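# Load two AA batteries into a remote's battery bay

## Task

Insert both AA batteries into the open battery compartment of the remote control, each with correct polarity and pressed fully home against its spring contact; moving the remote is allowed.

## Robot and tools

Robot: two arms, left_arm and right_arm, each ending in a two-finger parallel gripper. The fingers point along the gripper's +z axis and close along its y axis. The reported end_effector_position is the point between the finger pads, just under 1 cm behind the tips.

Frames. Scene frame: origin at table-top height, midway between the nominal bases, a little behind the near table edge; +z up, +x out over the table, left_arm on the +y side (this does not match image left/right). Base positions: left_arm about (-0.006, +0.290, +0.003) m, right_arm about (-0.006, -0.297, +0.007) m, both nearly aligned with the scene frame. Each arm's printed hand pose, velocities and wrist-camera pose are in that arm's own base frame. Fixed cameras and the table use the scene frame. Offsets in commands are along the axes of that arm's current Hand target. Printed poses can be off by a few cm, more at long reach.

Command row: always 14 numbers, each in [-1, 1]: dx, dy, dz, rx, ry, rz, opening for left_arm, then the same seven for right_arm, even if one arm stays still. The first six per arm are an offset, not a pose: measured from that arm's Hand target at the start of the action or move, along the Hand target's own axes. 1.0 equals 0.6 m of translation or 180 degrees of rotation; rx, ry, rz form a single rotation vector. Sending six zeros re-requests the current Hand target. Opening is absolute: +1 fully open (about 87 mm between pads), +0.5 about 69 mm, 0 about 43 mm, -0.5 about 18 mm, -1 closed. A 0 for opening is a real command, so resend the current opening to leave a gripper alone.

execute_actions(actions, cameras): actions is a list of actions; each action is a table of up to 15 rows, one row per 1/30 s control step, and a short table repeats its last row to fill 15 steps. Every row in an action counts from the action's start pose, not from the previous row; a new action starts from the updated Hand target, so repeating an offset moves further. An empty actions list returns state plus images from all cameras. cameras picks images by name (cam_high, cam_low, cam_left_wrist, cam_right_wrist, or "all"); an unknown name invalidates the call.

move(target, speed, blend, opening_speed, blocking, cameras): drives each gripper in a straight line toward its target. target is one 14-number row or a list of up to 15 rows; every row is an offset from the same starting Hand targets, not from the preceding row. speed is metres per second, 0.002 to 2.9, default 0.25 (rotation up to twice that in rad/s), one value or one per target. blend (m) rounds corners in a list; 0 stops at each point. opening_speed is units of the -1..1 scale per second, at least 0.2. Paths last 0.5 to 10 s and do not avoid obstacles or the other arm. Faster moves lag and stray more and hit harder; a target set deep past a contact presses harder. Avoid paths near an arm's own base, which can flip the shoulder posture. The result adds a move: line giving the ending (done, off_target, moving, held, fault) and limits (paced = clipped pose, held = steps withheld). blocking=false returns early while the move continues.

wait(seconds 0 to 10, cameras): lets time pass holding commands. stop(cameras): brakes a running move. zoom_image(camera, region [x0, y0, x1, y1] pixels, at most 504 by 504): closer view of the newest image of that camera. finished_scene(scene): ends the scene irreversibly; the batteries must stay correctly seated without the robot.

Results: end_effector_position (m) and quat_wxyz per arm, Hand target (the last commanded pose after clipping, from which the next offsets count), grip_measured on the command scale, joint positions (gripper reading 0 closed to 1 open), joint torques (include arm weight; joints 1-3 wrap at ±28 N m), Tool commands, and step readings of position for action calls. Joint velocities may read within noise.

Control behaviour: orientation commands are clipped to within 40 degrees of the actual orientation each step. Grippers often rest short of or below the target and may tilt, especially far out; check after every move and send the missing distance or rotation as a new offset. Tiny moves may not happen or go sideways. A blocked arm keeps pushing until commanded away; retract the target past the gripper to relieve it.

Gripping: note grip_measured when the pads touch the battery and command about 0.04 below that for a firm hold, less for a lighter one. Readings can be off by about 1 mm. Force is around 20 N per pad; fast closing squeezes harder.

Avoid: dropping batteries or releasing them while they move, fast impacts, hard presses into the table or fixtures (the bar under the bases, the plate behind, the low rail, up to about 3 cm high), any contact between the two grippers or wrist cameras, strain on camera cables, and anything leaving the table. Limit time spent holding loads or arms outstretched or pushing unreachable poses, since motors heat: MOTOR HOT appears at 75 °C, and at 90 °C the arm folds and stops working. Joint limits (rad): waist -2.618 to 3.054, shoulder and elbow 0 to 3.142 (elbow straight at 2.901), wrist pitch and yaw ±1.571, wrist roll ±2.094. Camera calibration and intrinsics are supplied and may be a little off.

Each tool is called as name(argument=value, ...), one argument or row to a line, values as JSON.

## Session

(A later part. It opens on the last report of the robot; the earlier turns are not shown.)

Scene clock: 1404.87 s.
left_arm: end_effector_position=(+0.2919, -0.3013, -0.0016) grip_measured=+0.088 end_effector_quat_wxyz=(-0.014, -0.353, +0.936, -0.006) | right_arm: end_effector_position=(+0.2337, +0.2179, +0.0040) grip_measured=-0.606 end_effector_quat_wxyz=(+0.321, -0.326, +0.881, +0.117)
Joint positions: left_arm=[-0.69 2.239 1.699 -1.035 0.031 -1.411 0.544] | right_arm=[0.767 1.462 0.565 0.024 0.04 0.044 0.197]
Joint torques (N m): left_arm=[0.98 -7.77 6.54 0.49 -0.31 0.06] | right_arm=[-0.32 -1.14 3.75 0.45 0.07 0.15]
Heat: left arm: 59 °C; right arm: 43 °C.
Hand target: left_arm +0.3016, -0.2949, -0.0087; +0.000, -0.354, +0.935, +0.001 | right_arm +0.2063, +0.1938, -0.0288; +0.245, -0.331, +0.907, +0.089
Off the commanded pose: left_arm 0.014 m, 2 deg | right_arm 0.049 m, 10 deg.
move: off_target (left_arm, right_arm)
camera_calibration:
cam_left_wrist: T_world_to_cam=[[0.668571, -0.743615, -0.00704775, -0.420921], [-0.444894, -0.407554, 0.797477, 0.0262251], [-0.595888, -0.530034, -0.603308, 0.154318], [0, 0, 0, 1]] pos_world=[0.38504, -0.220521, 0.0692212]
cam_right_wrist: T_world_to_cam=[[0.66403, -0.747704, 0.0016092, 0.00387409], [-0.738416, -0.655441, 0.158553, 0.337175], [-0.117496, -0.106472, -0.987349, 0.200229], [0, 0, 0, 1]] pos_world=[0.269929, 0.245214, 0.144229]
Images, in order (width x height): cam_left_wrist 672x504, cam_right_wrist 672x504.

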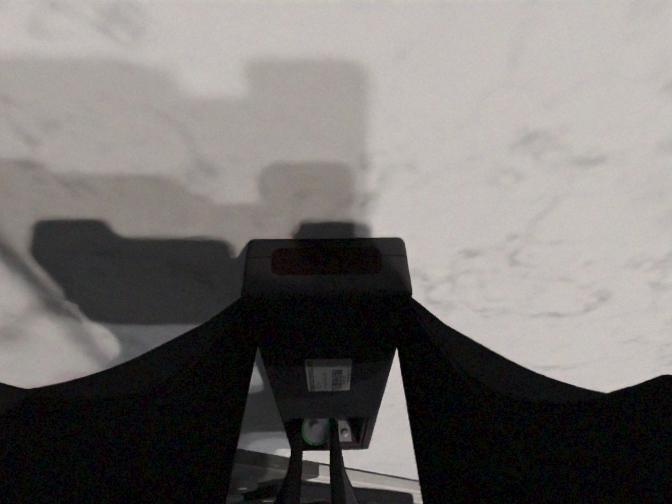

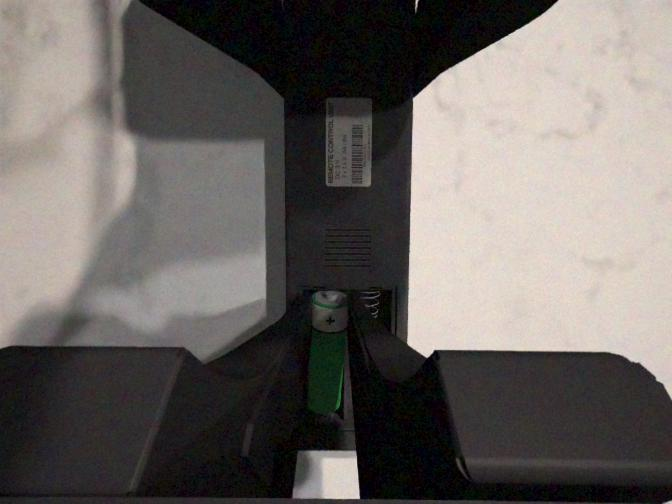

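move(
  target=[0,0,0,0,0,0,0.03,-0.0167,0.0133,-0.0385,0,-0.035,0,-0.8],
  speed=0.05,
  cameras=["cam_right_wrist","cam_left_wrist"],
)

zoom_image(
  camera="cam_right_wrist",
  region=[240, 180, 410, 360],
)

zoom_image(
  camera="cam_left_wrist",
  region=[250, 370, 410, 490],
)

Scene clock: 1422.60 s.
left_arm: end_effector_position=(+0.2831, -0.3061, +0.0001) grip_measured=+0.088 end_effector_quat_wxyz=(-0.032, -0.346, +0.938, -0.009) | right_arm: end_effector_position=(+0.2222, +0.2143, +0.0117) grip_measured=-0.606 end_effector_quat_wxyz=(+0.342, -0.322, +0.875, +0.122)
Joint positions: left_arm=[-0.699 2.239 1.699 -1.048 0.063 -1.406 0.544] | right_arm=[0.798 1.369 0.5 0.038 0.07 0.066 0.197]
Joint torques (N m): left_arm=[1.7 -7.87 6.49 0.57 -0.62 0] | right_arm=[0.62 -5.42 4.01 0.65 0.05 0.26]
Heat: left arm: 58 °C; right arm: 42 °C.
Hand target: left_arm +0.3016, -0.2950, -0.0087; +0.000, -0.354, +0.935, +0.001 | right_arm +0.1989, +0.1981, -0.0038; +0.294, -0.325, +0.892, +0.107
Off the commanded pose: left_arm 0.023 m, 4 deg | right_arm 0.032 m, 6 deg.
move: off_target (left_arm, right_arm)
camera_calibration:
cam_left_wrist: T_world_to_cam=[[0.657946, -0.752927, -0.0144229, -0.418384], [-0.426168, -0.388061, 0.817184, 0.0197257], [-0.620877, -0.531517, -0.576196, 0.154195], [0, 0, 0, 1]] pos_world=[0.379417, -0.225401, 0.0666925]
cam_right_wrist: T_world_to_cam=[[0.660192, -0.751066, 0.00683733, 0.0103286], [-0.746649, -0.655266, 0.114639, 0.327418], [-0.0816212, -0.0807888, -0.993384, 0.192744], [0, 0, 0, 1]] pos_world=[0.253379, 0.237875, 0.153864]
Images, in order (width x height): cam_left_wrist 672x504, cam_right_wrist 672x504.

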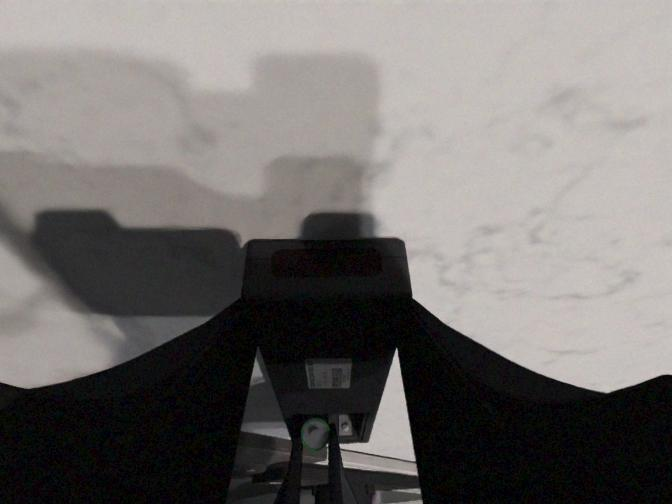

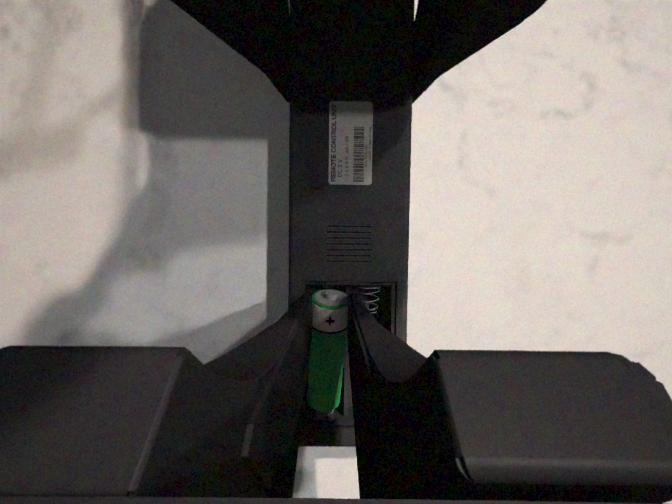

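Scaled by 2.800 from the camera's 672x504 image, which has a finer 960x720 frame.

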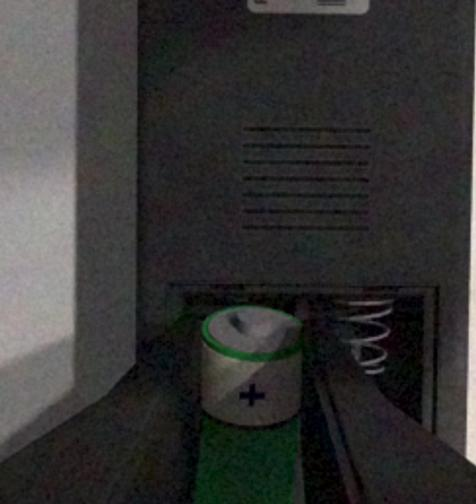

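Scaled by 3.150 from the camera's 672x504 image, which has a finer 960x720 frame.

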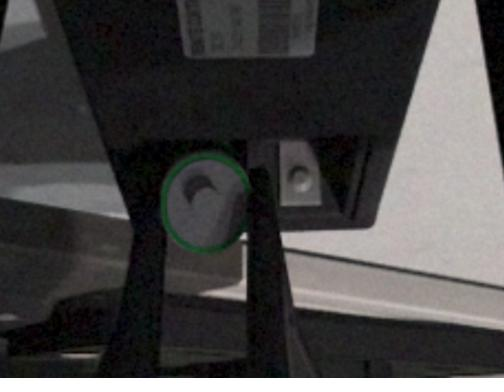

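move(
  target=[0,0,0,0,0,0,0.03,0,0.02,0,0,0,0,-0.8],
  speed=0.05,
  cameras=["cam_right_wrist","cam_left_wrist"],
)

zoom_image(
  camera="cam_right_wrist",
  region=[240, 180, 410, 360],
)

zoom_image(
  camera="cam_left_wrist",
  region=[250, 370, 410, 490],
)

Scene clock: 1428.83 s.
left_arm: end_effector_position=(+0.2786, -0.3022, +0.0004) grip_measured=+0.088 end_effector_quat_wxyz=(-0.037, -0.339, +0.940, +0.001) | right_arm: end_effector_position=(+0.2164, +0.2203, +0.0122) grip_measured=-0.607 end_effector_quat_wxyz=(+0.347, -0.319, +0.875, +0.115)
Joint positions: left_arm=[-0.699 2.239 1.699 -1.07 0.063 -1.391 0.544] | right_arm=[0.849 1.369 0.5 0.038 0.121 0.103 0.196]
Joint torques (N m): left_arm=[1.7 -7.91 6.45 0.72 -0.63 -0.17] | right_arm=[0.85 -4.79 4.64 0.57 -0.07 0.36]
Heat: left arm: 58 °C; right arm: 41 °C.
Hand target: left_arm +0.3017, -0.2950, -0.0087; +0.000, -0.354, +0.935, +0.000 | right_arm +0.1912, +0.2072, -0.0038; +0.294, -0.325, +0.892, +0.107
Off the commanded pose: left_arm 0.026 m, 5 deg | right_arm 0.033 m, 6 deg.
move: off_target (left_arm, right_arm)
camera_calibration:
cam_left_wrist: T_world_to_cam=[[0.646014, -0.762533, -0.0347745, -0.41207], [-0.41892, -0.392254, 0.818928, 0.0157348], [-0.6381, -0.514471, -0.572842, 0.163617], [0, 0, 0, 1]] pos_world=[0.377198, -0.223868, 0.0665116]
cam_right_wrist: T_world_to_cam=[[0.652067, -0.757917, 0.0192444, 0.0217277], [-0.754852, -0.646642, 0.109784, 0.326878], [-0.0707633, -0.0861135, -0.993769, 0.191976], [0, 0, 0, 1]] pos_world=[0.246162, 0.244373, 0.154476]
Images, in order (width x height): cam_left_wrist 672x504, cam_right_wrist 672x504.

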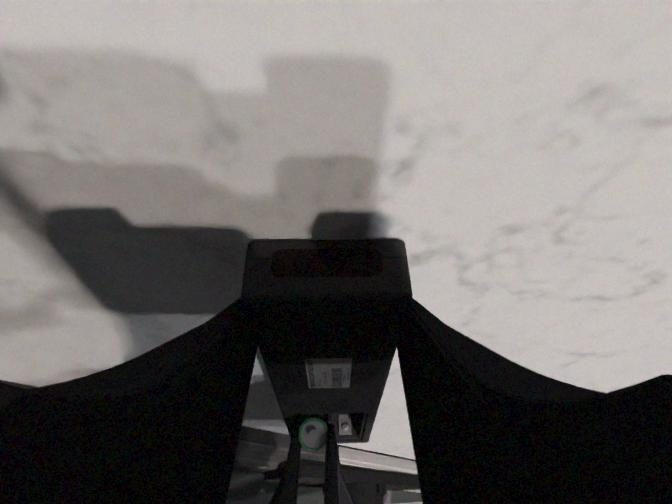

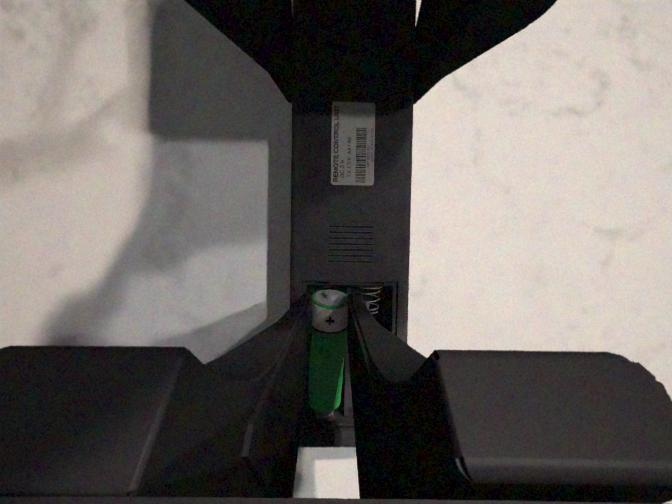

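Scaled by 2.800 from the camera's 672x504 image, which has a finer 960x720 frame.

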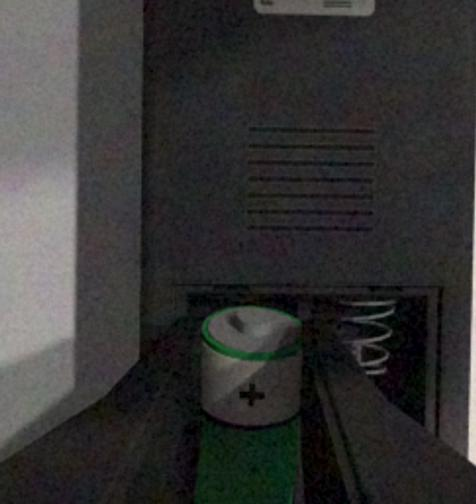

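Scaled by 3.150 from the camera's 672x504 image, which has a finer 960x720 frame.

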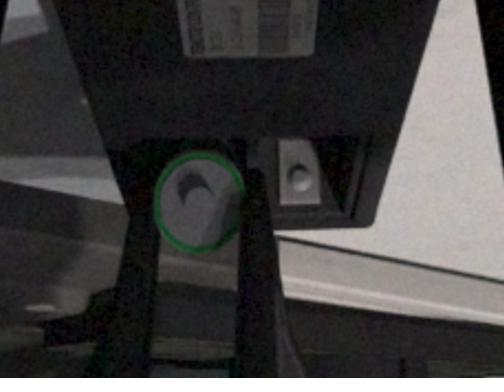

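move(
  target=[0,0,0,0,0,0,0.03,0.0222,0.005,0.0254,0,0.055,0,-0.8],
  speed=0.05,
  cameras=["cam_right_wrist","cam_left_wrist"],
)

zoom_image(
  camera="cam_right_wrist",
  region=[240, 180, 410, 360],
)

zoom_image(
  camera="cam_left_wrist",
  region=[250, 370, 410, 490],
)

Scene clock: 1433.57 s.
left_arm: end_effector_position=(+0.2824, -0.3005, -0.0014) grip_measured=+0.086 end_effector_quat_wxyz=(-0.027, -0.331, +0.943, +0.000) | right_arm: end_effector_position=(+0.2206, +0.2257, +0.0063) grip_measured=-0.607 end_effector_quat_wxyz=(+0.297, -0.323, +0.894, +0.090)
Joint positions: left_arm=[-0.698 2.24 1.699 -1.058 0.046 -1.371 0.543] | right_arm=[0.849 1.483 0.636 -0.103 0.122 0.116 0.196]
Joint torques (N m): left_arm=[1.61 -8.08 6.38 0.66 -0.46 -0.37] | right_arm=[0.35 -1.2 3.71 0.47 -0.32 0.37]
Heat: left arm: 58 °C; right arm: 41 °C.
Hand target: left_arm +0.3016, -0.2950, -0.0088; +0.000, -0.354, +0.935, +0.001 | right_arm +0.1880, +0.2084, -0.0241; +0.216, -0.333, +0.914, +0.078
Off the commanded pose: left_arm 0.021 m, 4 deg | right_arm 0.048 m, 10 deg.
move: off_target (left_arm, right_arm)
camera_calibration:
cam_left_wrist: T_world_to_cam=[[0.632155, -0.77436, -0.0273315, -0.412927], [-0.441449, -0.388921, 0.808618, 0.0267544], [-0.636791, -0.499107, -0.587698, 0.17014], [0, 0, 0, 1]] pos_world=[0.381188, -0.224431, 0.067071]
cam_right_wrist: T_world_to_cam=[[0.646102, -0.762719, 0.0285036, 0.0255131], [-0.747536, -0.624818, 0.225373, 0.326846], [-0.154087, -0.166921, -0.973855, 0.223428], [0, 0, 0, 1]] pos_world=[0.262272, 0.260974, 0.143197]
Images, in order (width x height): cam_left_wrist 672x504, cam_right_wrist 672x504.

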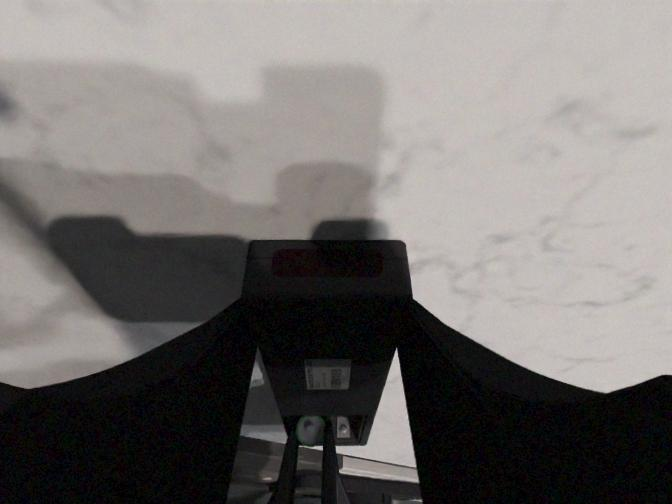

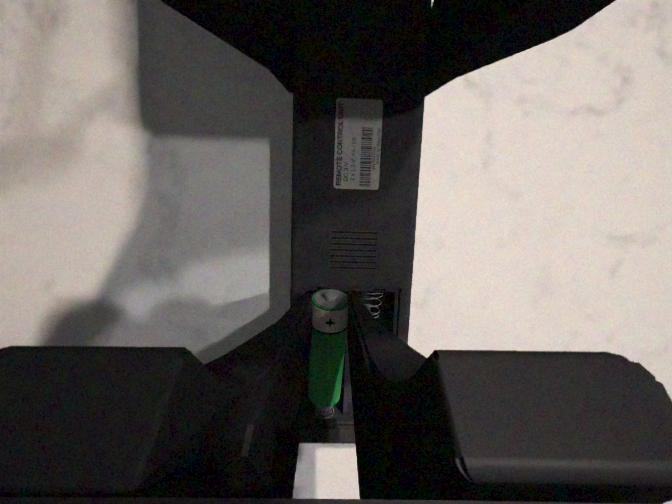

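Scaled by 2.800 from the camera's 672x504 image, which has a finer 960x720 frame.

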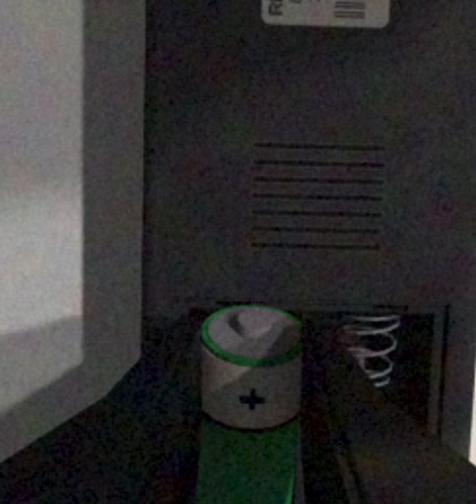

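Scaled by 3.150 from the camera's 672x504 image, which has a finer 960x720 frame.

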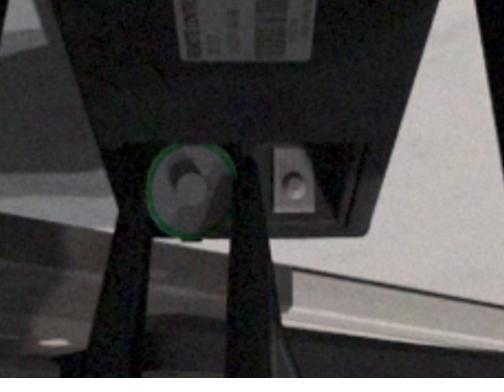

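move(
  target=[
    [0.03,0.0147,0,0,0,0,0.03,-0.0765,-0.0128,-0.018,0,-0.055,0,-0.8],
    [0.03,0.0147,0,0,0,0,0.03,-0.0765,-0.0128,-0.018,0,-0.055,0,-0.45],
  ],
  speed=0.04,
  opening_speed=0.4,
  cameras=["cam_right_wrist","cam_left_wrist"],
)

zoom_image(
  camera="cam_right_wrist",
  region=[240, 180, 410, 360],
)

zoom_image(
  camera="cam_left_wrist",
  region=[250, 370, 410, 490],
)

Scene clock: 1465.67 s.
left_arm: end_effector_position=(+0.2792, -0.3000, -0.0024) grip_measured=+0.086 end_effector_quat_wxyz=(-0.023, -0.344, +0.939, -0.001) | right_arm: end_effector_position=(+0.2248, +0.2250, +0.0080) grip_measured=-0.451 end_effector_quat_wxyz=(+0.300, -0.321, +0.893, +0.097)
Joint positions: left_arm=[-0.704 2.219 1.662 -1.035 0.04 -1.406 0.543] | right_arm=[0.828 1.479 0.634 -0.091 0.102 0.105 0.275]
Joint torques (N m): left_arm=[-0.88 -9.42 3.58 0.71 -0.38 -0.4] | right_arm=[-0.58 -5.75 4.45 1.43 -0.09 -0.04]
Heat: left arm: 59 °C; right arm: 40 °C.
Hand target: left_arm +0.2823, -0.3003, -0.0087; +0.000, -0.354, +0.935, +0.000 | right_arm +0.2206, +0.2259, +0.0062; +0.294, -0.325, +0.892, +0.107
Off the commanded pose: left_arm 0.007 m, 3 deg | right_arm 0.005 m, 1 deg.
move: off_target (left_arm)
camera_calibration:
cam_left_wrist: T_world_to_cam=[[0.654347, -0.755849, -0.0228619, -0.411246], [-0.437242, -0.402846, 0.804074, 0.0210011], [-0.616968, -0.516147, -0.59409, 0.157116], [0, 0, 0, 1]] pos_world=[0.375216, -0.221285, 0.0670528]
cam_right_wrist: T_world_to_cam=[[0.645662, -0.76344, 0.0167336, 0.0226512], [-0.748182, -0.62807, 0.213899, 0.330171], [-0.152789, -0.150626, -0.976713, 0.221662], [0, 0, 0, 1]] pos_world=[0.26627, 0.258051, 0.145498]
Images, in order (width x height): cam_left_wrist 672x504, cam_right_wrist 672x504.

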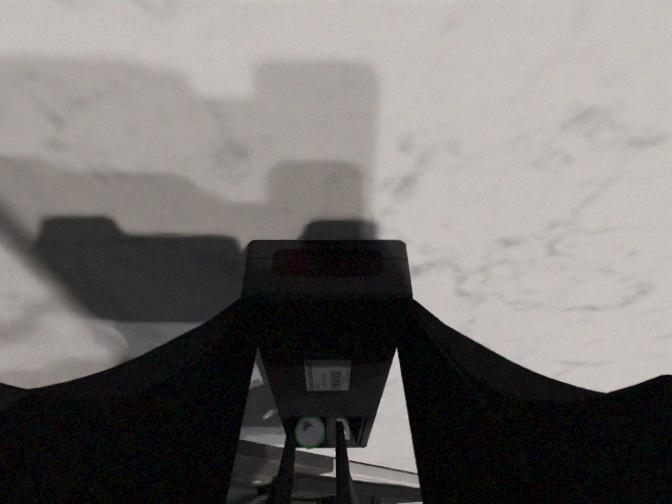

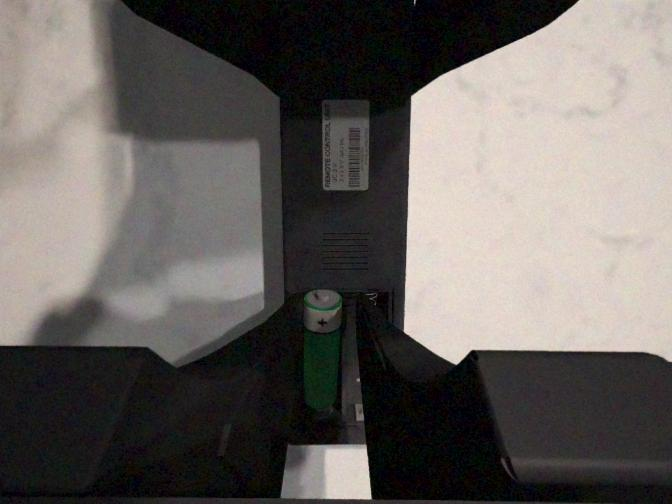

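Scaled by 2.800 from the camera's 672x504 image, which has a finer 960x720 frame.

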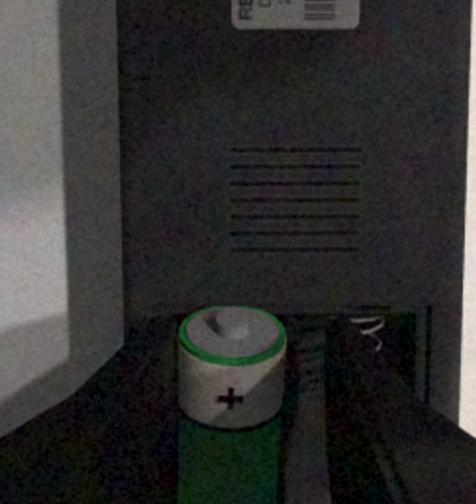

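Scaled by 3.150 from the camera's 672x504 image, which has a finer 960x720 frame.

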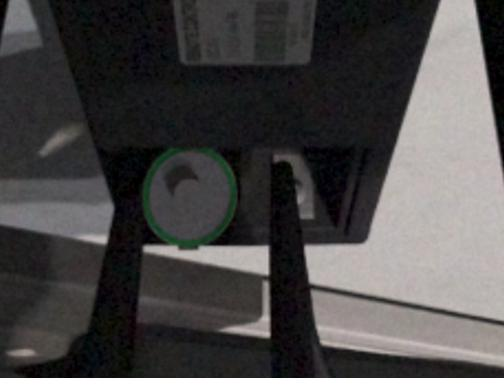

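move(
  target=[0,0,0,0,0,0,0.03,-0.04,0,-0.055,0,0,0,-0.4],
  speed=0.06,
  cameras=["cam_right_wrist","cam_left_wrist"],
)

zoom_image(
  camera="cam_right_wrist",
  region=[240, 130, 410, 310],
)

zoom_image(
  camera="cam_left_wrist",
  region=[250, 370, 410, 490],
)

Scene clock: 1475.30 s.
left_arm: end_effector_position=(+0.2790, -0.3001, -0.0024) grip_measured=+0.086 end_effector_quat_wxyz=(-0.023, -0.346, +0.938, +0.000) | right_arm: end_effector_position=(+0.2135, +0.2154, +0.0328) grip_measured=-0.400 end_effector_quat_wxyz=(+0.276, -0.326, +0.900, +0.091)
Joint positions: left_arm=[-0.704 2.219 1.662 -1.036 0.04 -1.411 0.543] | right_arm=[0.827 1.393 0.702 -0.297 0.089 0.104 0.3]
Joint torques (N m): left_arm=[-0.85 -9.42 3.62 0.72 -0.39 -0.34] | right_arm=[-0.32 -6.39 8.01 1.4 0 -0.04]
Heat: left arm: 59 °C; right arm: 40 °C.
Hand target: left_arm +0.2822, -0.3003, -0.0087; +0.000, -0.354, +0.935, +0.001 | right_arm +0.2204, +0.2257, +0.0470; +0.294, -0.325, +0.892, +0.107
Off the commanded pose: left_arm 0.007 m, 3 deg | right_arm 0.019 m, 3 deg.
move: off_target (left_arm, right_arm)
camera_calibration:
cam_left_wrist: T_world_to_cam=[[0.657509, -0.753058, -0.0242035, -0.411178], [-0.434812, -0.405486, 0.804064, 0.019408], [-0.615321, -0.518155, -0.594049, 0.155897], [0, 0, 0, 1]] pos_world=[0.374719, -0.220992, 0.0670536]
cam_right_wrist: T_world_to_cam=[[0.651512, -0.758525, 0.0131159, 0.0199772], [-0.733693, -0.625599, 0.265179, 0.30507], [-0.19294, -0.182391, -0.96411, 0.25766], [0, 0, 0, 1]] pos_world=[0.260525, 0.252999, 0.167252]
Images, in order (width x height): cam_left_wrist 672x504, cam_right_wrist 672x504.

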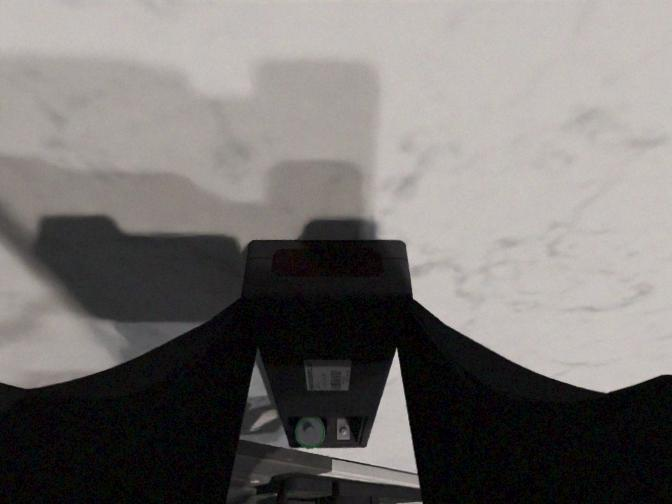

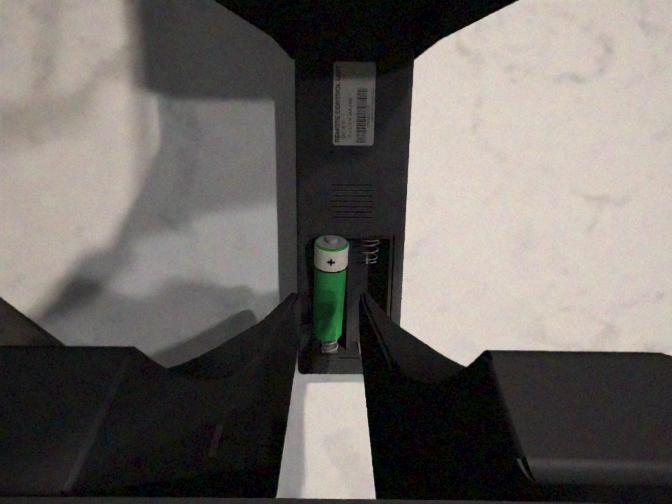

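Scaled by 2.800 from the camera's 672x504 image, which has a finer 960x720 frame.

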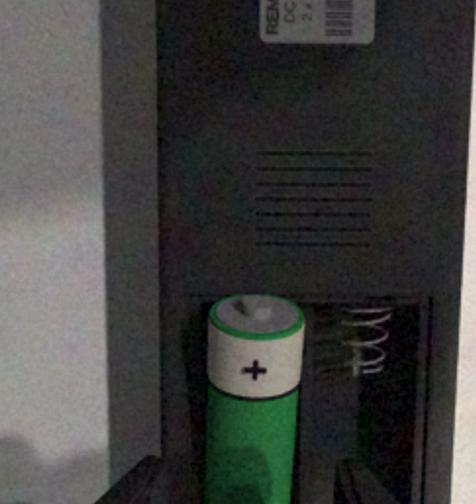

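Scaled by 3.150 from the camera's 672x504 image, which has a finer 960x720 frame.

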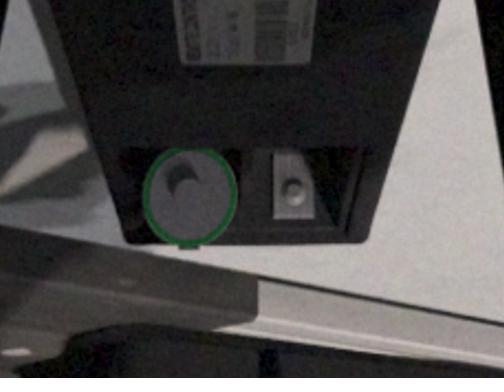

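move(
  target=[
    [0,0,0,0,0,0,0.35,0,0,0,0,0,0,-0.4],
    [0,0,-0.008,0,0.083,0,0.35,0,0,0,0,0,0,-0.4],
  ],
  speed=0.06,
  opening_speed=0.5,
  cameras=["cam_right_wrist","cam_left_wrist","cam_high"],
)

Scene clock: 1486.20 s.
left_arm: end_effector_position=(+0.2768, -0.2985, -0.0032) grip_measured=+0.350 end_effector_quat_wxyz=(-0.119, -0.353, +0.927, -0.042) | right_arm: end_effector_position=(+0.2134, +0.2152, +0.0327) grip_measured=-0.400 end_effector_quat_wxyz=(+0.276, -0.326, +0.900, +0.091)
Joint positions: left_arm=[-0.621 2.253 1.657 -1.036 0.244 -1.341 0.675] | right_arm=[0.827 1.393 0.702 -0.297 0.089 0.104 0.3]
Joint torques (N m): left_arm=[0.5 -7.38 8.59 0.17 0.24 0.1] | right_arm=[-0.69 -6.45 8.27 1.43 0.02 -0.01]
Heat: left arm: 58 °C; right arm: 41 °C.
Hand target: left_arm +0.2822, -0.3003, -0.0040; -0.121, -0.351, +0.927, -0.045 | right_arm +0.2203, +0.2257, +0.0470; +0.294, -0.325, +0.892, +0.107
Off the commanded pose: left_arm 0.006 m, 1 deg | right_arm 0.019 m, 3 deg.
move: off_target (right_arm)
camera_calibration:
cam_left_wrist: T_world_to_cam=[[0.671492, -0.740833, -0.0163004, -0.408741], [-0.296918, -0.289151, 0.910072, 0.0166795], [-0.678925, -0.606266, -0.414129, 0.146851], [0, 0, 0, 1]] pos_world=[0.37912, -0.208955, 0.0389731]
cam_right_wrist: T_world_to_cam=[[0.651522, -0.758515, 0.0131703, 0.0198886], [-0.733553, -0.625464, 0.265885, 0.304846], [-0.193441, -0.182891, -0.963915, 0.257769], [0, 0, 0, 1]] pos_world=[0.260526, 0.2529, 0.167152]
Images, in order (width x height): cam_high 672x504, cam_left_wrist 672x504, cam_right_wrist 672x504.

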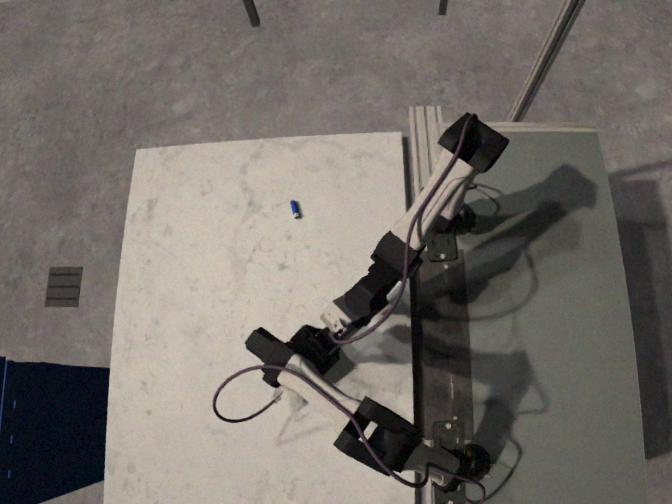

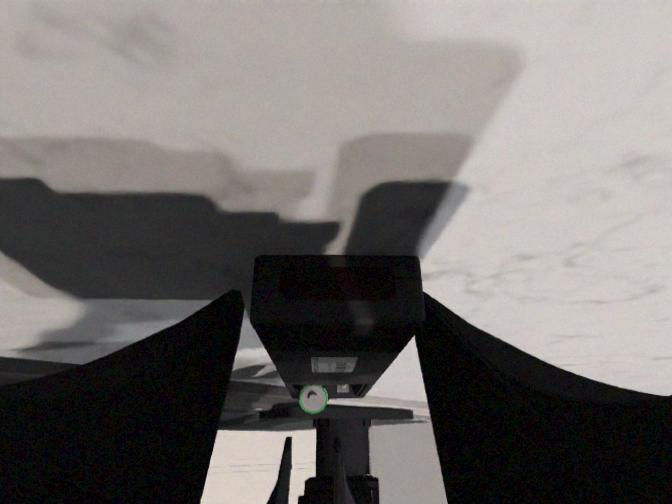

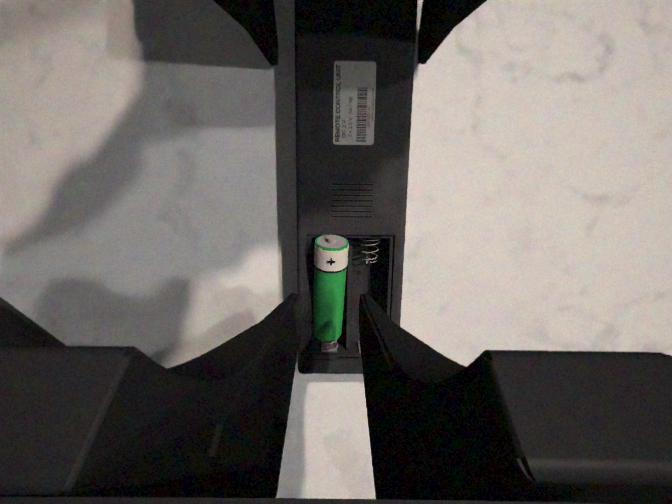

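move(
  target=[0,0,0,0,0,0,0.03,0,0,0,0,0,0,-0.4],
  opening_speed=0.4,
  cameras=["cam_right_wrist","cam_left_wrist"],
)

zoom_image(
  camera="cam_right_wrist",
  region=[240, 210, 440, 390],
)

zoom_image(
  camera="cam_left_wrist",
  region=[240, 330, 440, 440],
)

Scene clock: 1492.40 s.
left_arm: end_effector_position=(+0.2764, -0.2981, -0.0031) grip_measured=+0.086 end_effector_quat_wxyz=(-0.119, -0.353, +0.927, -0.041) | right_arm: end_effector_position=(+0.2134, +0.2152, +0.0327) grip_measured=-0.400 end_effector_quat_wxyz=(+0.276, -0.326, +0.900, +0.091)
Joint positions: left_arm=[-0.621 2.253 1.657 -1.039 0.244 -1.34 0.543] | right_arm=[0.827 1.393 0.702 -0.297 0.089 0.104 0.3]
Joint torques (N m): left_arm=[0.54 -7.36 8.65 0.21 0.24 0.06] | right_arm=[-0.57 -6.43 8.2 1.4 -0.01 0]
Heat: left arm: 58 °C; right arm: 41 °C.
Hand target: left_arm +0.2822, -0.3003, -0.0040; -0.121, -0.351, +0.927, -0.045 | right_arm +0.2203, +0.2257, +0.0470; +0.294, -0.325, +0.892, +0.107
Off the commanded pose: left_arm 0.006 m, 1 deg | right_arm 0.019 m, 3 deg.
move: off_target (right_arm)
camera_calibration:
cam_left_wrist: T_world_to_cam=[[0.67065, -0.741549, -0.0182737, -0.408217], [-0.295722, -0.289879, 0.91023, 0.0160066], [-0.680277, -0.605042, -0.413699, 0.147461], [0, 0, 0, 1]] pos_world=[0.378819, -0.208853, 0.0389751]
cam_right_wrist: T_world_to_cam=[[0.651522, -0.758515, 0.0131703, 0.0198886], [-0.733553, -0.625464, 0.265885, 0.304846], [-0.193441, -0.182891, -0.963915, 0.257769], [0, 0, 0, 1]] pos_world=[0.260526, 0.2529, 0.167152]
Images, in order (width x height): cam_left_wrist 672x504, cam_right_wrist 672x504.

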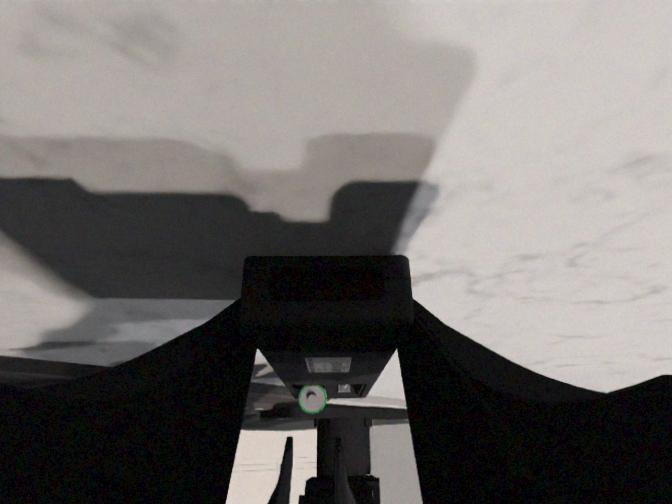

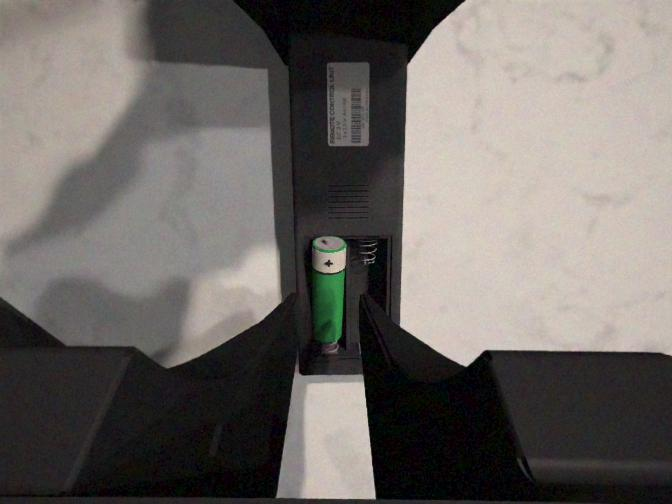

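Scaled by 2.520 from the camera's 672x504 image, which has a finer 960x720 frame.

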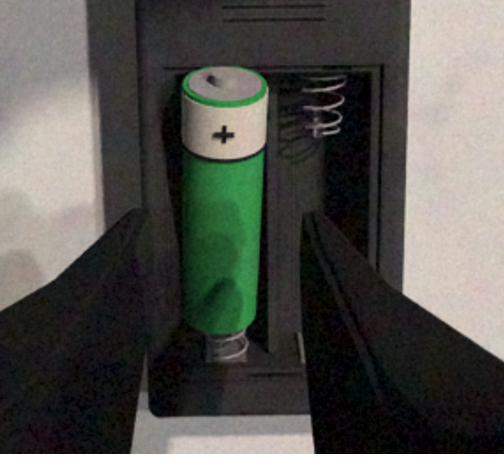

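Scaled by 2.520 from the camera's 672x504 image, which has a finer 960x720 frame.

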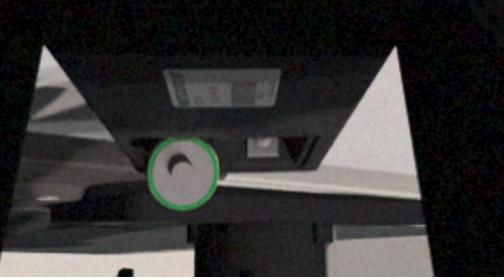

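move(
  target=[0,0,0,0,0,0,0.03,0.01,-0.0033,0.0258,0,0.048,0,-0.4],
  speed=0.06,
  cameras=["cam_right_wrist","cam_low"],
)

zoom_image(
  camera="cam_right_wrist",
  region=[240, 210, 440, 390],
)

zoom_image(
  camera="cam_low",
  region=[60, 180, 320, 360],
)

Scene clock: 1509.67 s.
left_arm: end_effector_position=(+0.2764, -0.2981, -0.0031) grip_measured=+0.086 end_effector_quat_wxyz=(-0.119, -0.353, +0.927, -0.041) | right_arm: end_effector_position=(+0.2162, +0.2193, +0.0234) grip_measured=-0.400 end_effector_quat_wxyz=(+0.215, -0.332, +0.916, +0.072)
Joint positions: left_arm=[-0.621 2.253 1.657 -1.039 0.244 -1.34 0.543] | right_arm=[0.815 1.531 0.833 -0.418 0.064 0.104 0.3]
Joint torques (N m): left_arm=[0.53 -7.35 8.62 0.21 0.25 0.06] | right_arm=[-1.06 -5.48 8.13 1.23 -0.05 -0.11]
Heat: left arm: 56 °C; right arm: 42 °C.
Hand target: left_arm +0.2822, -0.3003, -0.0040; -0.121, -0.351, +0.927, -0.045 | right_arm +0.2250, +0.2269, +0.0310; +0.226, -0.333, +0.912, +0.082
Off the commanded pose: left_arm 0.006 m, 1 deg | right_arm 0.014 m, 2 deg.
move: off_target (right_arm)
camera_calibration:
cam_right_wrist: T_world_to_cam=[[0.652735, -0.757565, 0.00566046, 0.0209413], [-0.699298, -0.599624, 0.389144, 0.295962], [-0.291408, -0.257967, -0.921159, 0.28672], [0, 0, 0, 1]] pos_world=[0.276849, 0.267295, 0.148825]
Images, in order (width x height): cam_low 672x504, cam_right_wrist 672x504.

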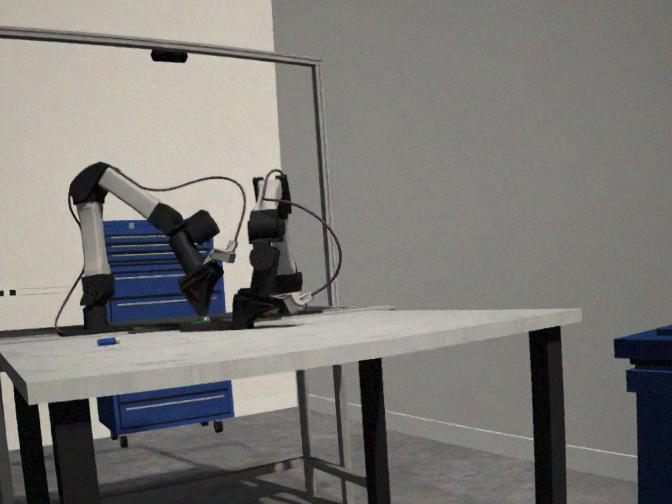

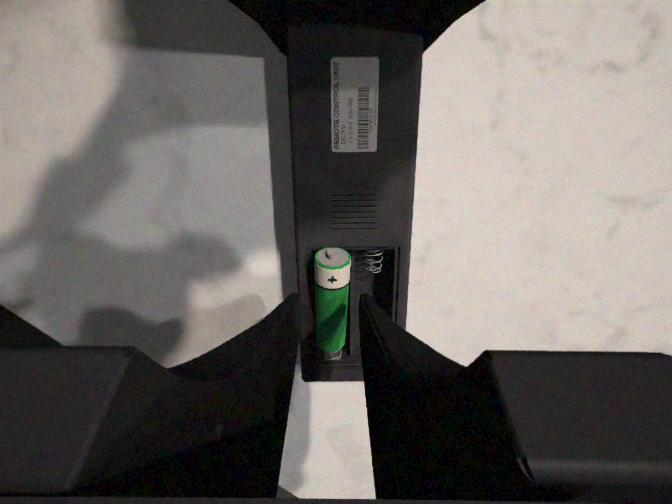

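Scaled by 2.520 from the camera's 672x504 image, which has a finer 960x720 frame.

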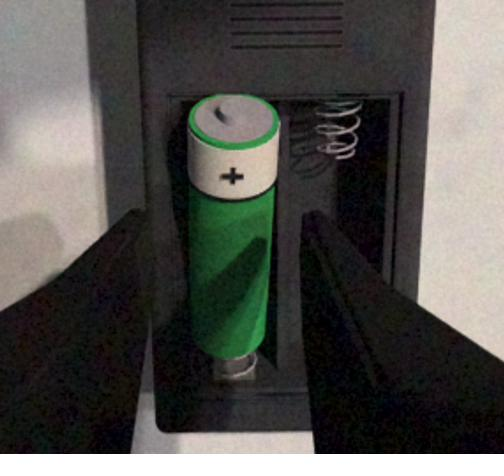

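Scaled by 1.938 from the camera's 672x504 image, which has a finer 960x720 frame.

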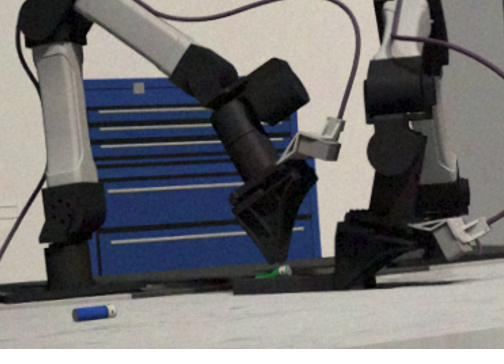

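move(
  target=[0,0,0,0,0,0,0.03,0.013,-0.002,0.0346,0,0,0,-0.4],
  speed=0.04,
  cameras=["cam_right_wrist"],
)

zoom_image(
  camera="cam_right_wrist",
  region=[240, 210, 440, 390],
)

Scene clock: 1514.73 s.
left_arm: end_effector_position=(+0.2764, -0.2981, -0.0031) grip_measured=+0.086 end_effector_quat_wxyz=(-0.119, -0.353, +0.927, -0.041) | right_arm: end_effector_position=(+0.2239, +0.2255, +0.0096) grip_measured=-0.400 end_effector_quat_wxyz=(+0.221, -0.330, +0.915, +0.075)
Joint positions: left_arm=[-0.621 2.253 1.657 -1.039 0.244 -1.34 0.543] | right_arm=[0.809 1.586 0.82 -0.337 0.061 0.102 0.3]
Joint torques (N m): left_arm=[0.57 -7.36 8.64 0.2 0.24 0.06] | right_arm=[-1.11 -5.55 5.56 1.34 -0.01 -0.12]
Heat: left arm: 56 °C; right arm: 43 °C.
Hand target: left_arm +0.2822, -0.3003, -0.0040; -0.121, -0.351, +0.927, -0.045 | right_arm +0.2279, +0.2278, +0.0090; +0.226, -0.333, +0.912, +0.082
Off the commanded pose: left_arm 0.006 m, 1 deg | right_arm 0.005 m, 1 deg.
move: done
camera_calibration:
cam_right_wrist: T_world_to_cam=[[0.651035, -0.759042, 0.00284339, 0.0214624], [-0.703902, -0.602331, 0.376457, 0.312156], [-0.284034, -0.247088, -0.92643, 0.273858], [0, 0, 0, 1]] pos_world=[0.28354, 0.271979, 0.136136]
Images, in order (width x height): cam_right_wrist 672x504.

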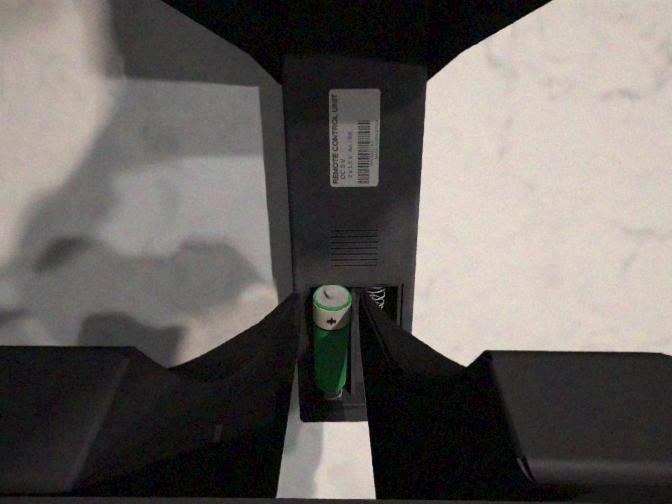

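Scaled by 2.520 from the camera's 672x504 image, which has a finer 960x720 frame.

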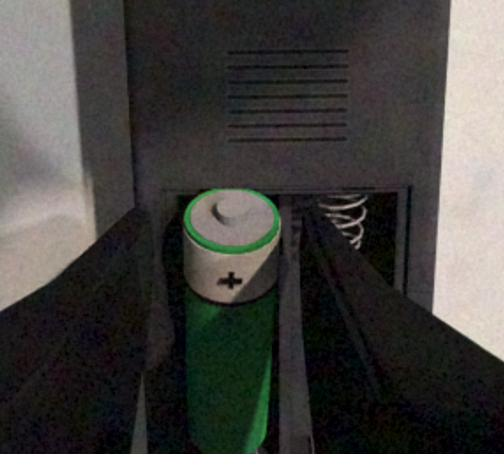

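move(
  target=[0,0,0,0,0,0,0.03,0.0145,-0.005,-0.0075,0,0,0,-0.4],
  speed=0.04,
  cameras=["cam_right_wrist"],
)

zoom_image(
  camera="cam_right_wrist",
  region=[240, 210, 440, 390],
)

Scene clock: 1518.77 s.
left_arm: end_effector_position=(+0.2764, -0.2981, -0.0031) grip_measured=+0.086 end_effector_quat_wxyz=(-0.119, -0.353, +0.927, -0.041) | right_arm: end_effector_position=(+0.2229, +0.2239, +0.0084) grip_measured=-0.400 end_effector_quat_wxyz=(+0.228, -0.328, +0.913, +0.083)
Joint positions: left_arm=[-0.621 2.253 1.657 -1.039 0.244 -1.34 0.543] | right_arm=[0.803 1.567 0.789 -0.305 0.052 0.101 0.3]
Joint torques (N m): left_arm=[0.54 -7.35 8.68 0.2 0.25 0.07] | right_arm=[-1.17 -7.42 4.85 1.11 0.01 -0.23]
Heat: left arm: 55 °C; right arm: 43 °C.
Hand target: left_arm +0.2822, -0.3003, -0.0040; -0.121, -0.351, +0.927, -0.045 | right_arm +0.2223, +0.2192, +0.0088; +0.226, -0.333, +0.912, +0.082
Off the commanded pose: left_arm 0.006 m, 1 deg | right_arm 0.005 m, 1 deg.
move: done
camera_calibration:
cam_right_wrist: T_world_to_cam=[[0.650426, -0.75954, -0.00661874, 0.0213099], [-0.707204, -0.608742, 0.359576, 0.313261], [-0.277142, -0.229197, -0.933092, 0.266476], [0, 0, 0, 1]] pos_world=[0.281531, 0.267957, 0.136147]
Images, in order (width x height): cam_right_wrist 672x504.

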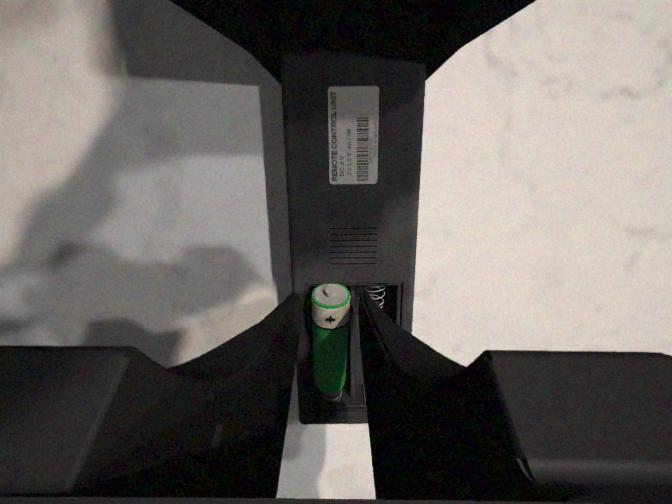

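Scaled by 2.520 from the camera's 672x504 image, which has a finer 960x720 frame.

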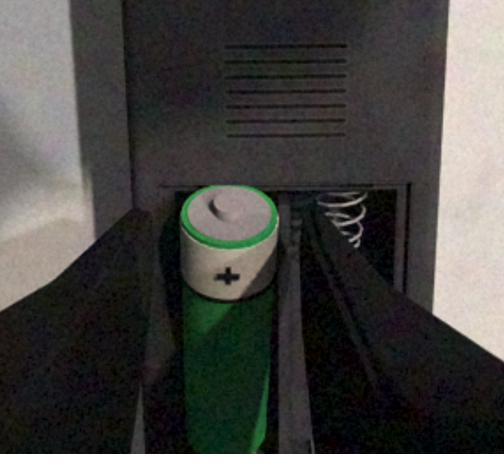

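move(
  target=[
    [0,0,0,0,0,0,0.03,0.006,-0.002,-0.042,0,0,0,-0.4],
    [0,0,0,0,0,0,0.03,0.012,-0.002,0.001,0,0,0,-0.4],
  ],
  speed=0.05,
  cameras=["cam_right_wrist"],
)

zoom_image(
  camera="cam_right_wrist",
  region=[240, 210, 440, 390],
)

Scene clock: 1525.63 s.
left_arm: end_effector_position=(+0.2764, -0.2981, -0.0031) grip_measured=+0.086 end_effector_quat_wxyz=(-0.119, -0.353, +0.927, -0.041) | right_arm: end_effector_position=(+0.2147, +0.2139, +0.0090) grip_measured=-0.400 end_effector_quat_wxyz=(+0.224, -0.330, +0.914, +0.080)
Joint positions: left_arm=[-0.621 2.253 1.657 -1.039 0.244 -1.339 0.543] | right_arm=[0.8 1.524 0.754 -0.323 0.05 0.095 0.3]
Joint torques (N m): left_arm=[0.54 -7.39 8.66 0.21 0.25 0.06] | right_arm=[-1.25 -4.33 5.09 1.43 0.08 -0.17]
Heat: left arm: 55 °C; right arm: 43 °C.
Hand target: left_arm +0.2822, -0.3003, -0.0040; -0.121, -0.351, +0.927, -0.045 | right_arm +0.2185, +0.2144, +0.0050; +0.226, -0.333, +0.912, +0.082
Off the commanded pose: left_arm 0.006 m, 1 deg | right_arm 0.006 m, 1 deg.
move: done
camera_calibration:
cam_right_wrist: T_world_to_cam=[[0.652401, -0.757862, -0.00414297, 0.0181963], [-0.703406, -0.60754, 0.368939, 0.299989], [-0.282122, -0.237782, -0.929445, 0.265471], [0, 0, 0, 1]] pos_world=[0.274038, 0.25917, 0.136139]
Images, in order (width x height): cam_right_wrist 672x504.

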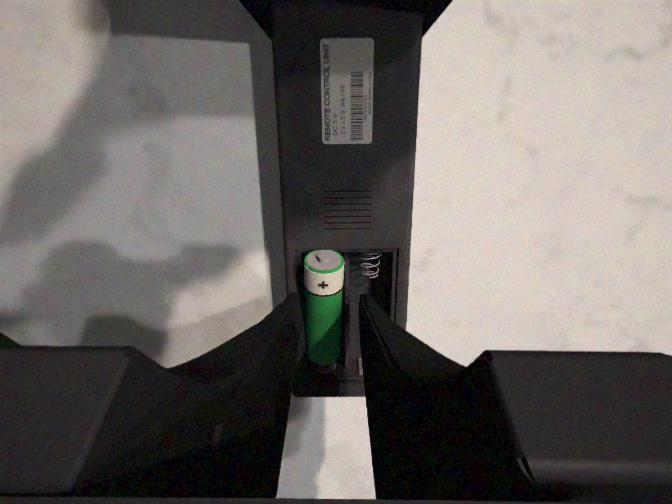

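Scaled by 2.520 from the camera's 672x504 image, which has a finer 960x720 frame.

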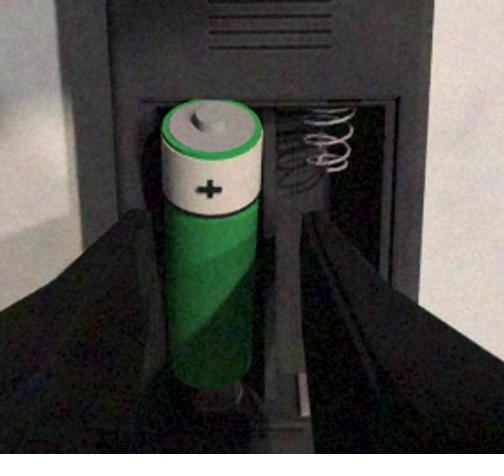

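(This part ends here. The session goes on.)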